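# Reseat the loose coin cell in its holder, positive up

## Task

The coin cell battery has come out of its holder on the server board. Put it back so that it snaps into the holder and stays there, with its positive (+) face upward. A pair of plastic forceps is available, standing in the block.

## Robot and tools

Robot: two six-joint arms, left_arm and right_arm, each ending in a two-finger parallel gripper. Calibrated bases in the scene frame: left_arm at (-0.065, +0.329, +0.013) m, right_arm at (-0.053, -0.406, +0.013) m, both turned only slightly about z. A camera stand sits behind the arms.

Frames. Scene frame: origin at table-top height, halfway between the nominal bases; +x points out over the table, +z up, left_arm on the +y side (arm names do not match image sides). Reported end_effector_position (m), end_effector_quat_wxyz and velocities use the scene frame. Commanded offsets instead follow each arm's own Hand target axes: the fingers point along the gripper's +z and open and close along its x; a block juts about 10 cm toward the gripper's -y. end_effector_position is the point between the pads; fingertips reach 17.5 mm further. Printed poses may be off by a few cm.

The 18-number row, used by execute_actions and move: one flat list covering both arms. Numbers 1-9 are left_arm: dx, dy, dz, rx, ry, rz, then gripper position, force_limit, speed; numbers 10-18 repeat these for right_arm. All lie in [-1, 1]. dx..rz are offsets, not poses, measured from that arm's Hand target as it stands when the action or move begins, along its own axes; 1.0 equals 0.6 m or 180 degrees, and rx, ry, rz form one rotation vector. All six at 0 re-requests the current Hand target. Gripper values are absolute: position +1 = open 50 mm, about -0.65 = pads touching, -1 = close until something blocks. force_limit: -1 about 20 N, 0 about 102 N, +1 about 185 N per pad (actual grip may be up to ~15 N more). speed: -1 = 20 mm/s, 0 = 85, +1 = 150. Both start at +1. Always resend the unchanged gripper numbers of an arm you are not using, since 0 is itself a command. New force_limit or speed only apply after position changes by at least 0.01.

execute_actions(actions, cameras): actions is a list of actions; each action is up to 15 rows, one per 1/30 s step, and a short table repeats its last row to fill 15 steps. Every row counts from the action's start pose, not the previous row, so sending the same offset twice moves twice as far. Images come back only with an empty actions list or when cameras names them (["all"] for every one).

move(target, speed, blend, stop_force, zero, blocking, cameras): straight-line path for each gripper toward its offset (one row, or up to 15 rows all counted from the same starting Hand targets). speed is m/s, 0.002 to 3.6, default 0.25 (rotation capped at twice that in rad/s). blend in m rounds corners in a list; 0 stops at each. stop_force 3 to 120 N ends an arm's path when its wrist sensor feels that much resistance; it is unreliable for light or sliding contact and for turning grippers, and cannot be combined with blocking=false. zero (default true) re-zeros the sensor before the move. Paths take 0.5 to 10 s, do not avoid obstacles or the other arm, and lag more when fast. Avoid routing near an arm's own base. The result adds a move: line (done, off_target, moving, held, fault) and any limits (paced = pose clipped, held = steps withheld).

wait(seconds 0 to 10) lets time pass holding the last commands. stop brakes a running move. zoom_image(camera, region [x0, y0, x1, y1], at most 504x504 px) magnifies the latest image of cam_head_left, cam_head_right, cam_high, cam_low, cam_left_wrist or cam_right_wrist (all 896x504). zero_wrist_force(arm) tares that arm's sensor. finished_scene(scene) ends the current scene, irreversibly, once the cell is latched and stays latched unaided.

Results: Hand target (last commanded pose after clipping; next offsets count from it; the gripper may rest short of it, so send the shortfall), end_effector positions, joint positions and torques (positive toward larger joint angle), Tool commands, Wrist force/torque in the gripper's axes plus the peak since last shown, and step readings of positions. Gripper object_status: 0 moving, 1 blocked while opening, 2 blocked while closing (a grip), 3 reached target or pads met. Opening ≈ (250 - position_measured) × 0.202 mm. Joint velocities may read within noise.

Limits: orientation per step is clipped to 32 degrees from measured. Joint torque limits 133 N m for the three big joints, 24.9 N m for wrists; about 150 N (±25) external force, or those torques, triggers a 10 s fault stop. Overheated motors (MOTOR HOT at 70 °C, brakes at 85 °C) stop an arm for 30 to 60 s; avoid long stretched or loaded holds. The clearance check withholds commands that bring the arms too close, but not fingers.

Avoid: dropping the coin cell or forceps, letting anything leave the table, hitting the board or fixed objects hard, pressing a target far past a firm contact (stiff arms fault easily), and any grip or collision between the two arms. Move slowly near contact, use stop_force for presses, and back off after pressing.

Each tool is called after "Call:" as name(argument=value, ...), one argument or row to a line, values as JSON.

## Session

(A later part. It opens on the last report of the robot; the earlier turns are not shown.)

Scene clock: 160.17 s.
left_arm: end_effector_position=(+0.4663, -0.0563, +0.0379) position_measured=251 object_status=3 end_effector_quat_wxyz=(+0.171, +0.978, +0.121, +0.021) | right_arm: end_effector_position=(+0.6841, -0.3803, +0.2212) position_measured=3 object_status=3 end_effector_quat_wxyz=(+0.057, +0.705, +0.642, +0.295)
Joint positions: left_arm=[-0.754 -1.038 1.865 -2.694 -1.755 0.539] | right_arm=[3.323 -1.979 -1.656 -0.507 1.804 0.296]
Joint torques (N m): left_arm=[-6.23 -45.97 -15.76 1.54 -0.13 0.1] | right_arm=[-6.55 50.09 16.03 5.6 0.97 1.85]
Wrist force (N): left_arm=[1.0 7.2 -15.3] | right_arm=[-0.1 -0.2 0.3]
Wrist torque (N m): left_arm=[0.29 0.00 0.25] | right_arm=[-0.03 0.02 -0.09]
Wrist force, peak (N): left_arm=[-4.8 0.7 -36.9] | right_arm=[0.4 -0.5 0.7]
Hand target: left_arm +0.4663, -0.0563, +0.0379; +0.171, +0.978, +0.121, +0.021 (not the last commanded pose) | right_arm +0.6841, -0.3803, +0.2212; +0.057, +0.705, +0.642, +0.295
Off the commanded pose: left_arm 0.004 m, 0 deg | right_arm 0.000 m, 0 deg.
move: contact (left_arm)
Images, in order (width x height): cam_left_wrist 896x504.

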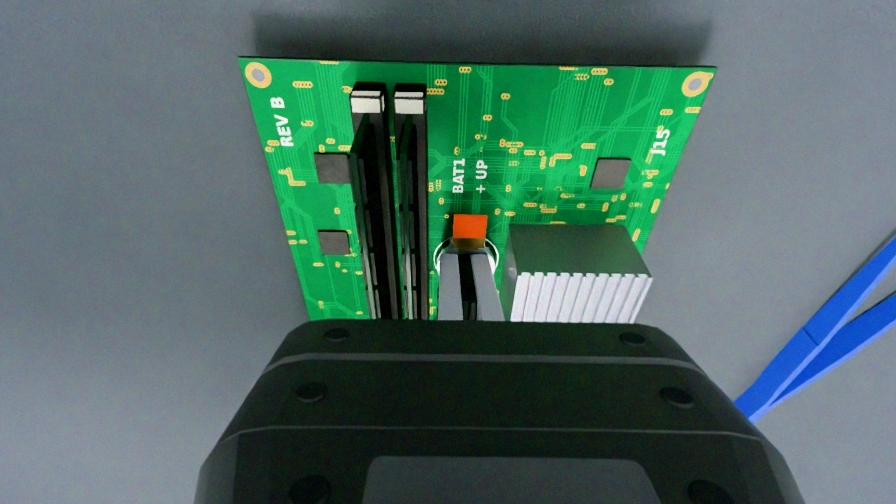

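Lift straight up and untilt to look.

Call:
move(
  target=[
    [0,0.0137,-0.0376,0,0,0,-1,-1,-1,0,0,0,0,0,0,1,-1,-1],
    [0,0.045,-0.145,0.1111,0,0,-1,-1,-1,0,0,0,0,0,0,1,-1,-1],
  ],
  speed=0.1,
  cameras=["cam_left_wrist"],
)

Call:
zoom_image(
  camera="cam_left_wrist",
  region=[400, 160, 500, 270],
)

Scene clock: 163.13 s.
left_arm: end_effector_position=(+0.4653, -0.0524, +0.1288) position_measured=251 object_status=3 end_effector_quat_wxyz=(-0.001, +0.992, +0.122, +0.000) | right_arm: end_effector_position=(+0.6841, -0.3803, +0.2212) position_measured=3 object_status=3 end_effector_quat_wxyz=(+0.057, +0.705, +0.642, +0.295)
Joint positions: left_arm=[-0.824 -1.116 1.561 -2.014 -1.57 0.496] | right_arm=[3.323 -1.979 -1.656 -0.507 1.804 0.296]
Joint torques (N m): left_arm=[12.91 -50.05 -23.65 -1.96 -0.73 2.58] | right_arm=[-6.28 49.94 14.94 5.56 0.96 1.83]
Wrist force (N): left_arm=[0.0 -0.1 0.0] | right_arm=[0.2 -0.4 0.1]
Wrist torque (N m): left_arm=[-0.08 0.00 0.09] | right_arm=[-0.06 -0.03 -0.09]
Wrist force, peak (N): left_arm=[0.9 7.2 -15.4] | right_arm=[0.6 -0.3 0.7]
Hand target: left_arm +0.4654, -0.0522, +0.1289; -0.001, +0.992, +0.122, +0.000 | right_arm +0.6841, -0.3803, +0.2212; +0.057, +0.705, +0.642, +0.295
Off the commanded pose: left_arm 0.000 m, 0 deg | right_arm 0.000 m, 0 deg.
move: done
Images, in order (width x height): cam_left_wrist 896x504.

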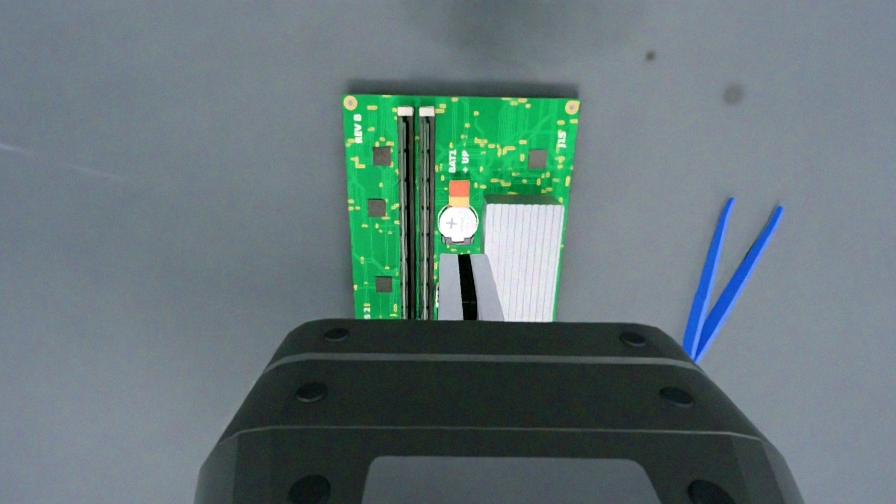

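Scaled by 4.582 from the camera's 896x504 image, which has a finer 1280x720 frame.

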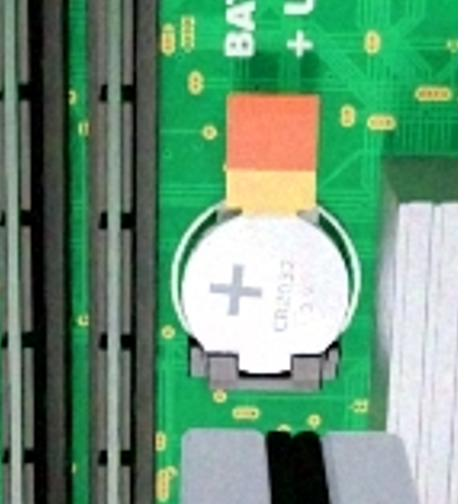

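Call:
move(
  target=[0,-0.1,-0.05,0,0,0,-1,-1,-1,0,0,0,0,0,0,1,-1,-1],
  speed=0.2,
  cameras=["cam_left_wrist"],
)

Call:
zoom_image(
  camera="cam_left_wrist",
  region=[400, 210, 520, 320],
)

Scene clock: 164.27 s.
left_arm: end_effector_position=(+0.4509, +0.0059, +0.1590) position_measured=251 object_status=3 end_effector_quat_wxyz=(-0.001, +0.992, +0.122, +0.000) | right_arm: end_effector_position=(+0.6841, -0.3803, +0.2212) position_measured=3 object_status=3 end_effector_quat_wxyz=(+0.057, +0.705, +0.642, +0.295)
Joint positions: left_arm=[-0.776 -1.243 1.661 -1.987 -1.57 0.544] | right_arm=[3.323 -1.979 -1.656 -0.507 1.804 0.296]
Joint torques (N m): left_arm=[-10.63 -41.58 -20.99 -5.56 0.89 -1.75] | right_arm=[-6.14 50.17 15.61 5.63 1.04 1.81]
Wrist force (N): left_arm=[0.0 -0.1 0.0] | right_arm=[0.2 -0.2 0.1]
Wrist torque (N m): left_arm=[-0.07 -0.02 0.13] | right_arm=[-0.03 -0.03 -0.08]
Wrist force, peak (N): left_arm=[-0.2 -2.4 -1.1] | right_arm=[0.3 -0.4 0.6]
Hand target: left_arm +0.4508, +0.0059, +0.1590; -0.001, +0.992, +0.122, +0.000 | right_arm +0.6841, -0.3803, +0.2212; +0.057, +0.705, +0.642, +0.295
Off the commanded pose: left_arm 0.000 m, 0 deg | right_arm 0.000 m, 0 deg.
move: done
Images, in order (width x height): cam_left_wrist 896x504.

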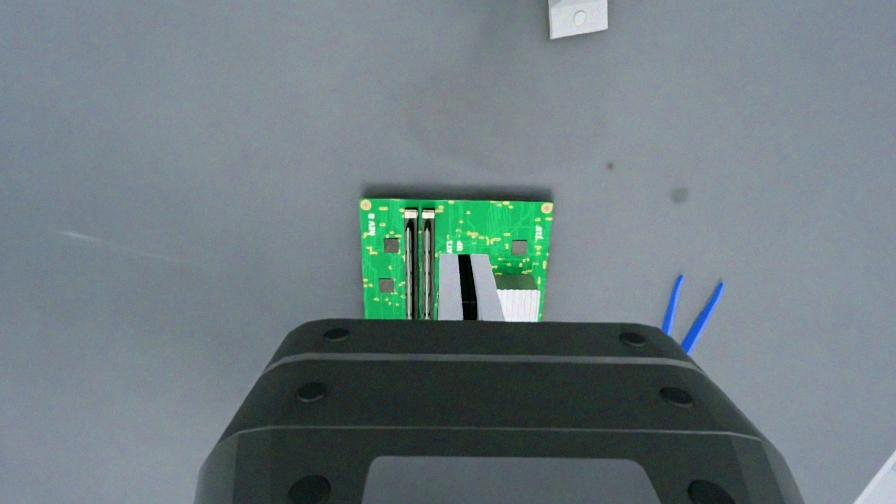

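Scaled by 4.200 from the camera's 896x504 image, which has a finer 1280x720 frame.

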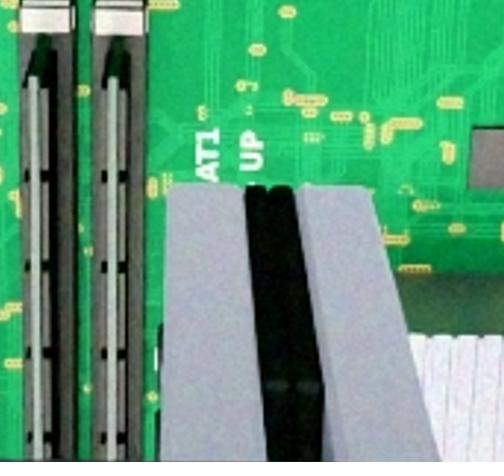

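Call:
finished_scene(
  scene=2,
)

The scene is finished: the task was done.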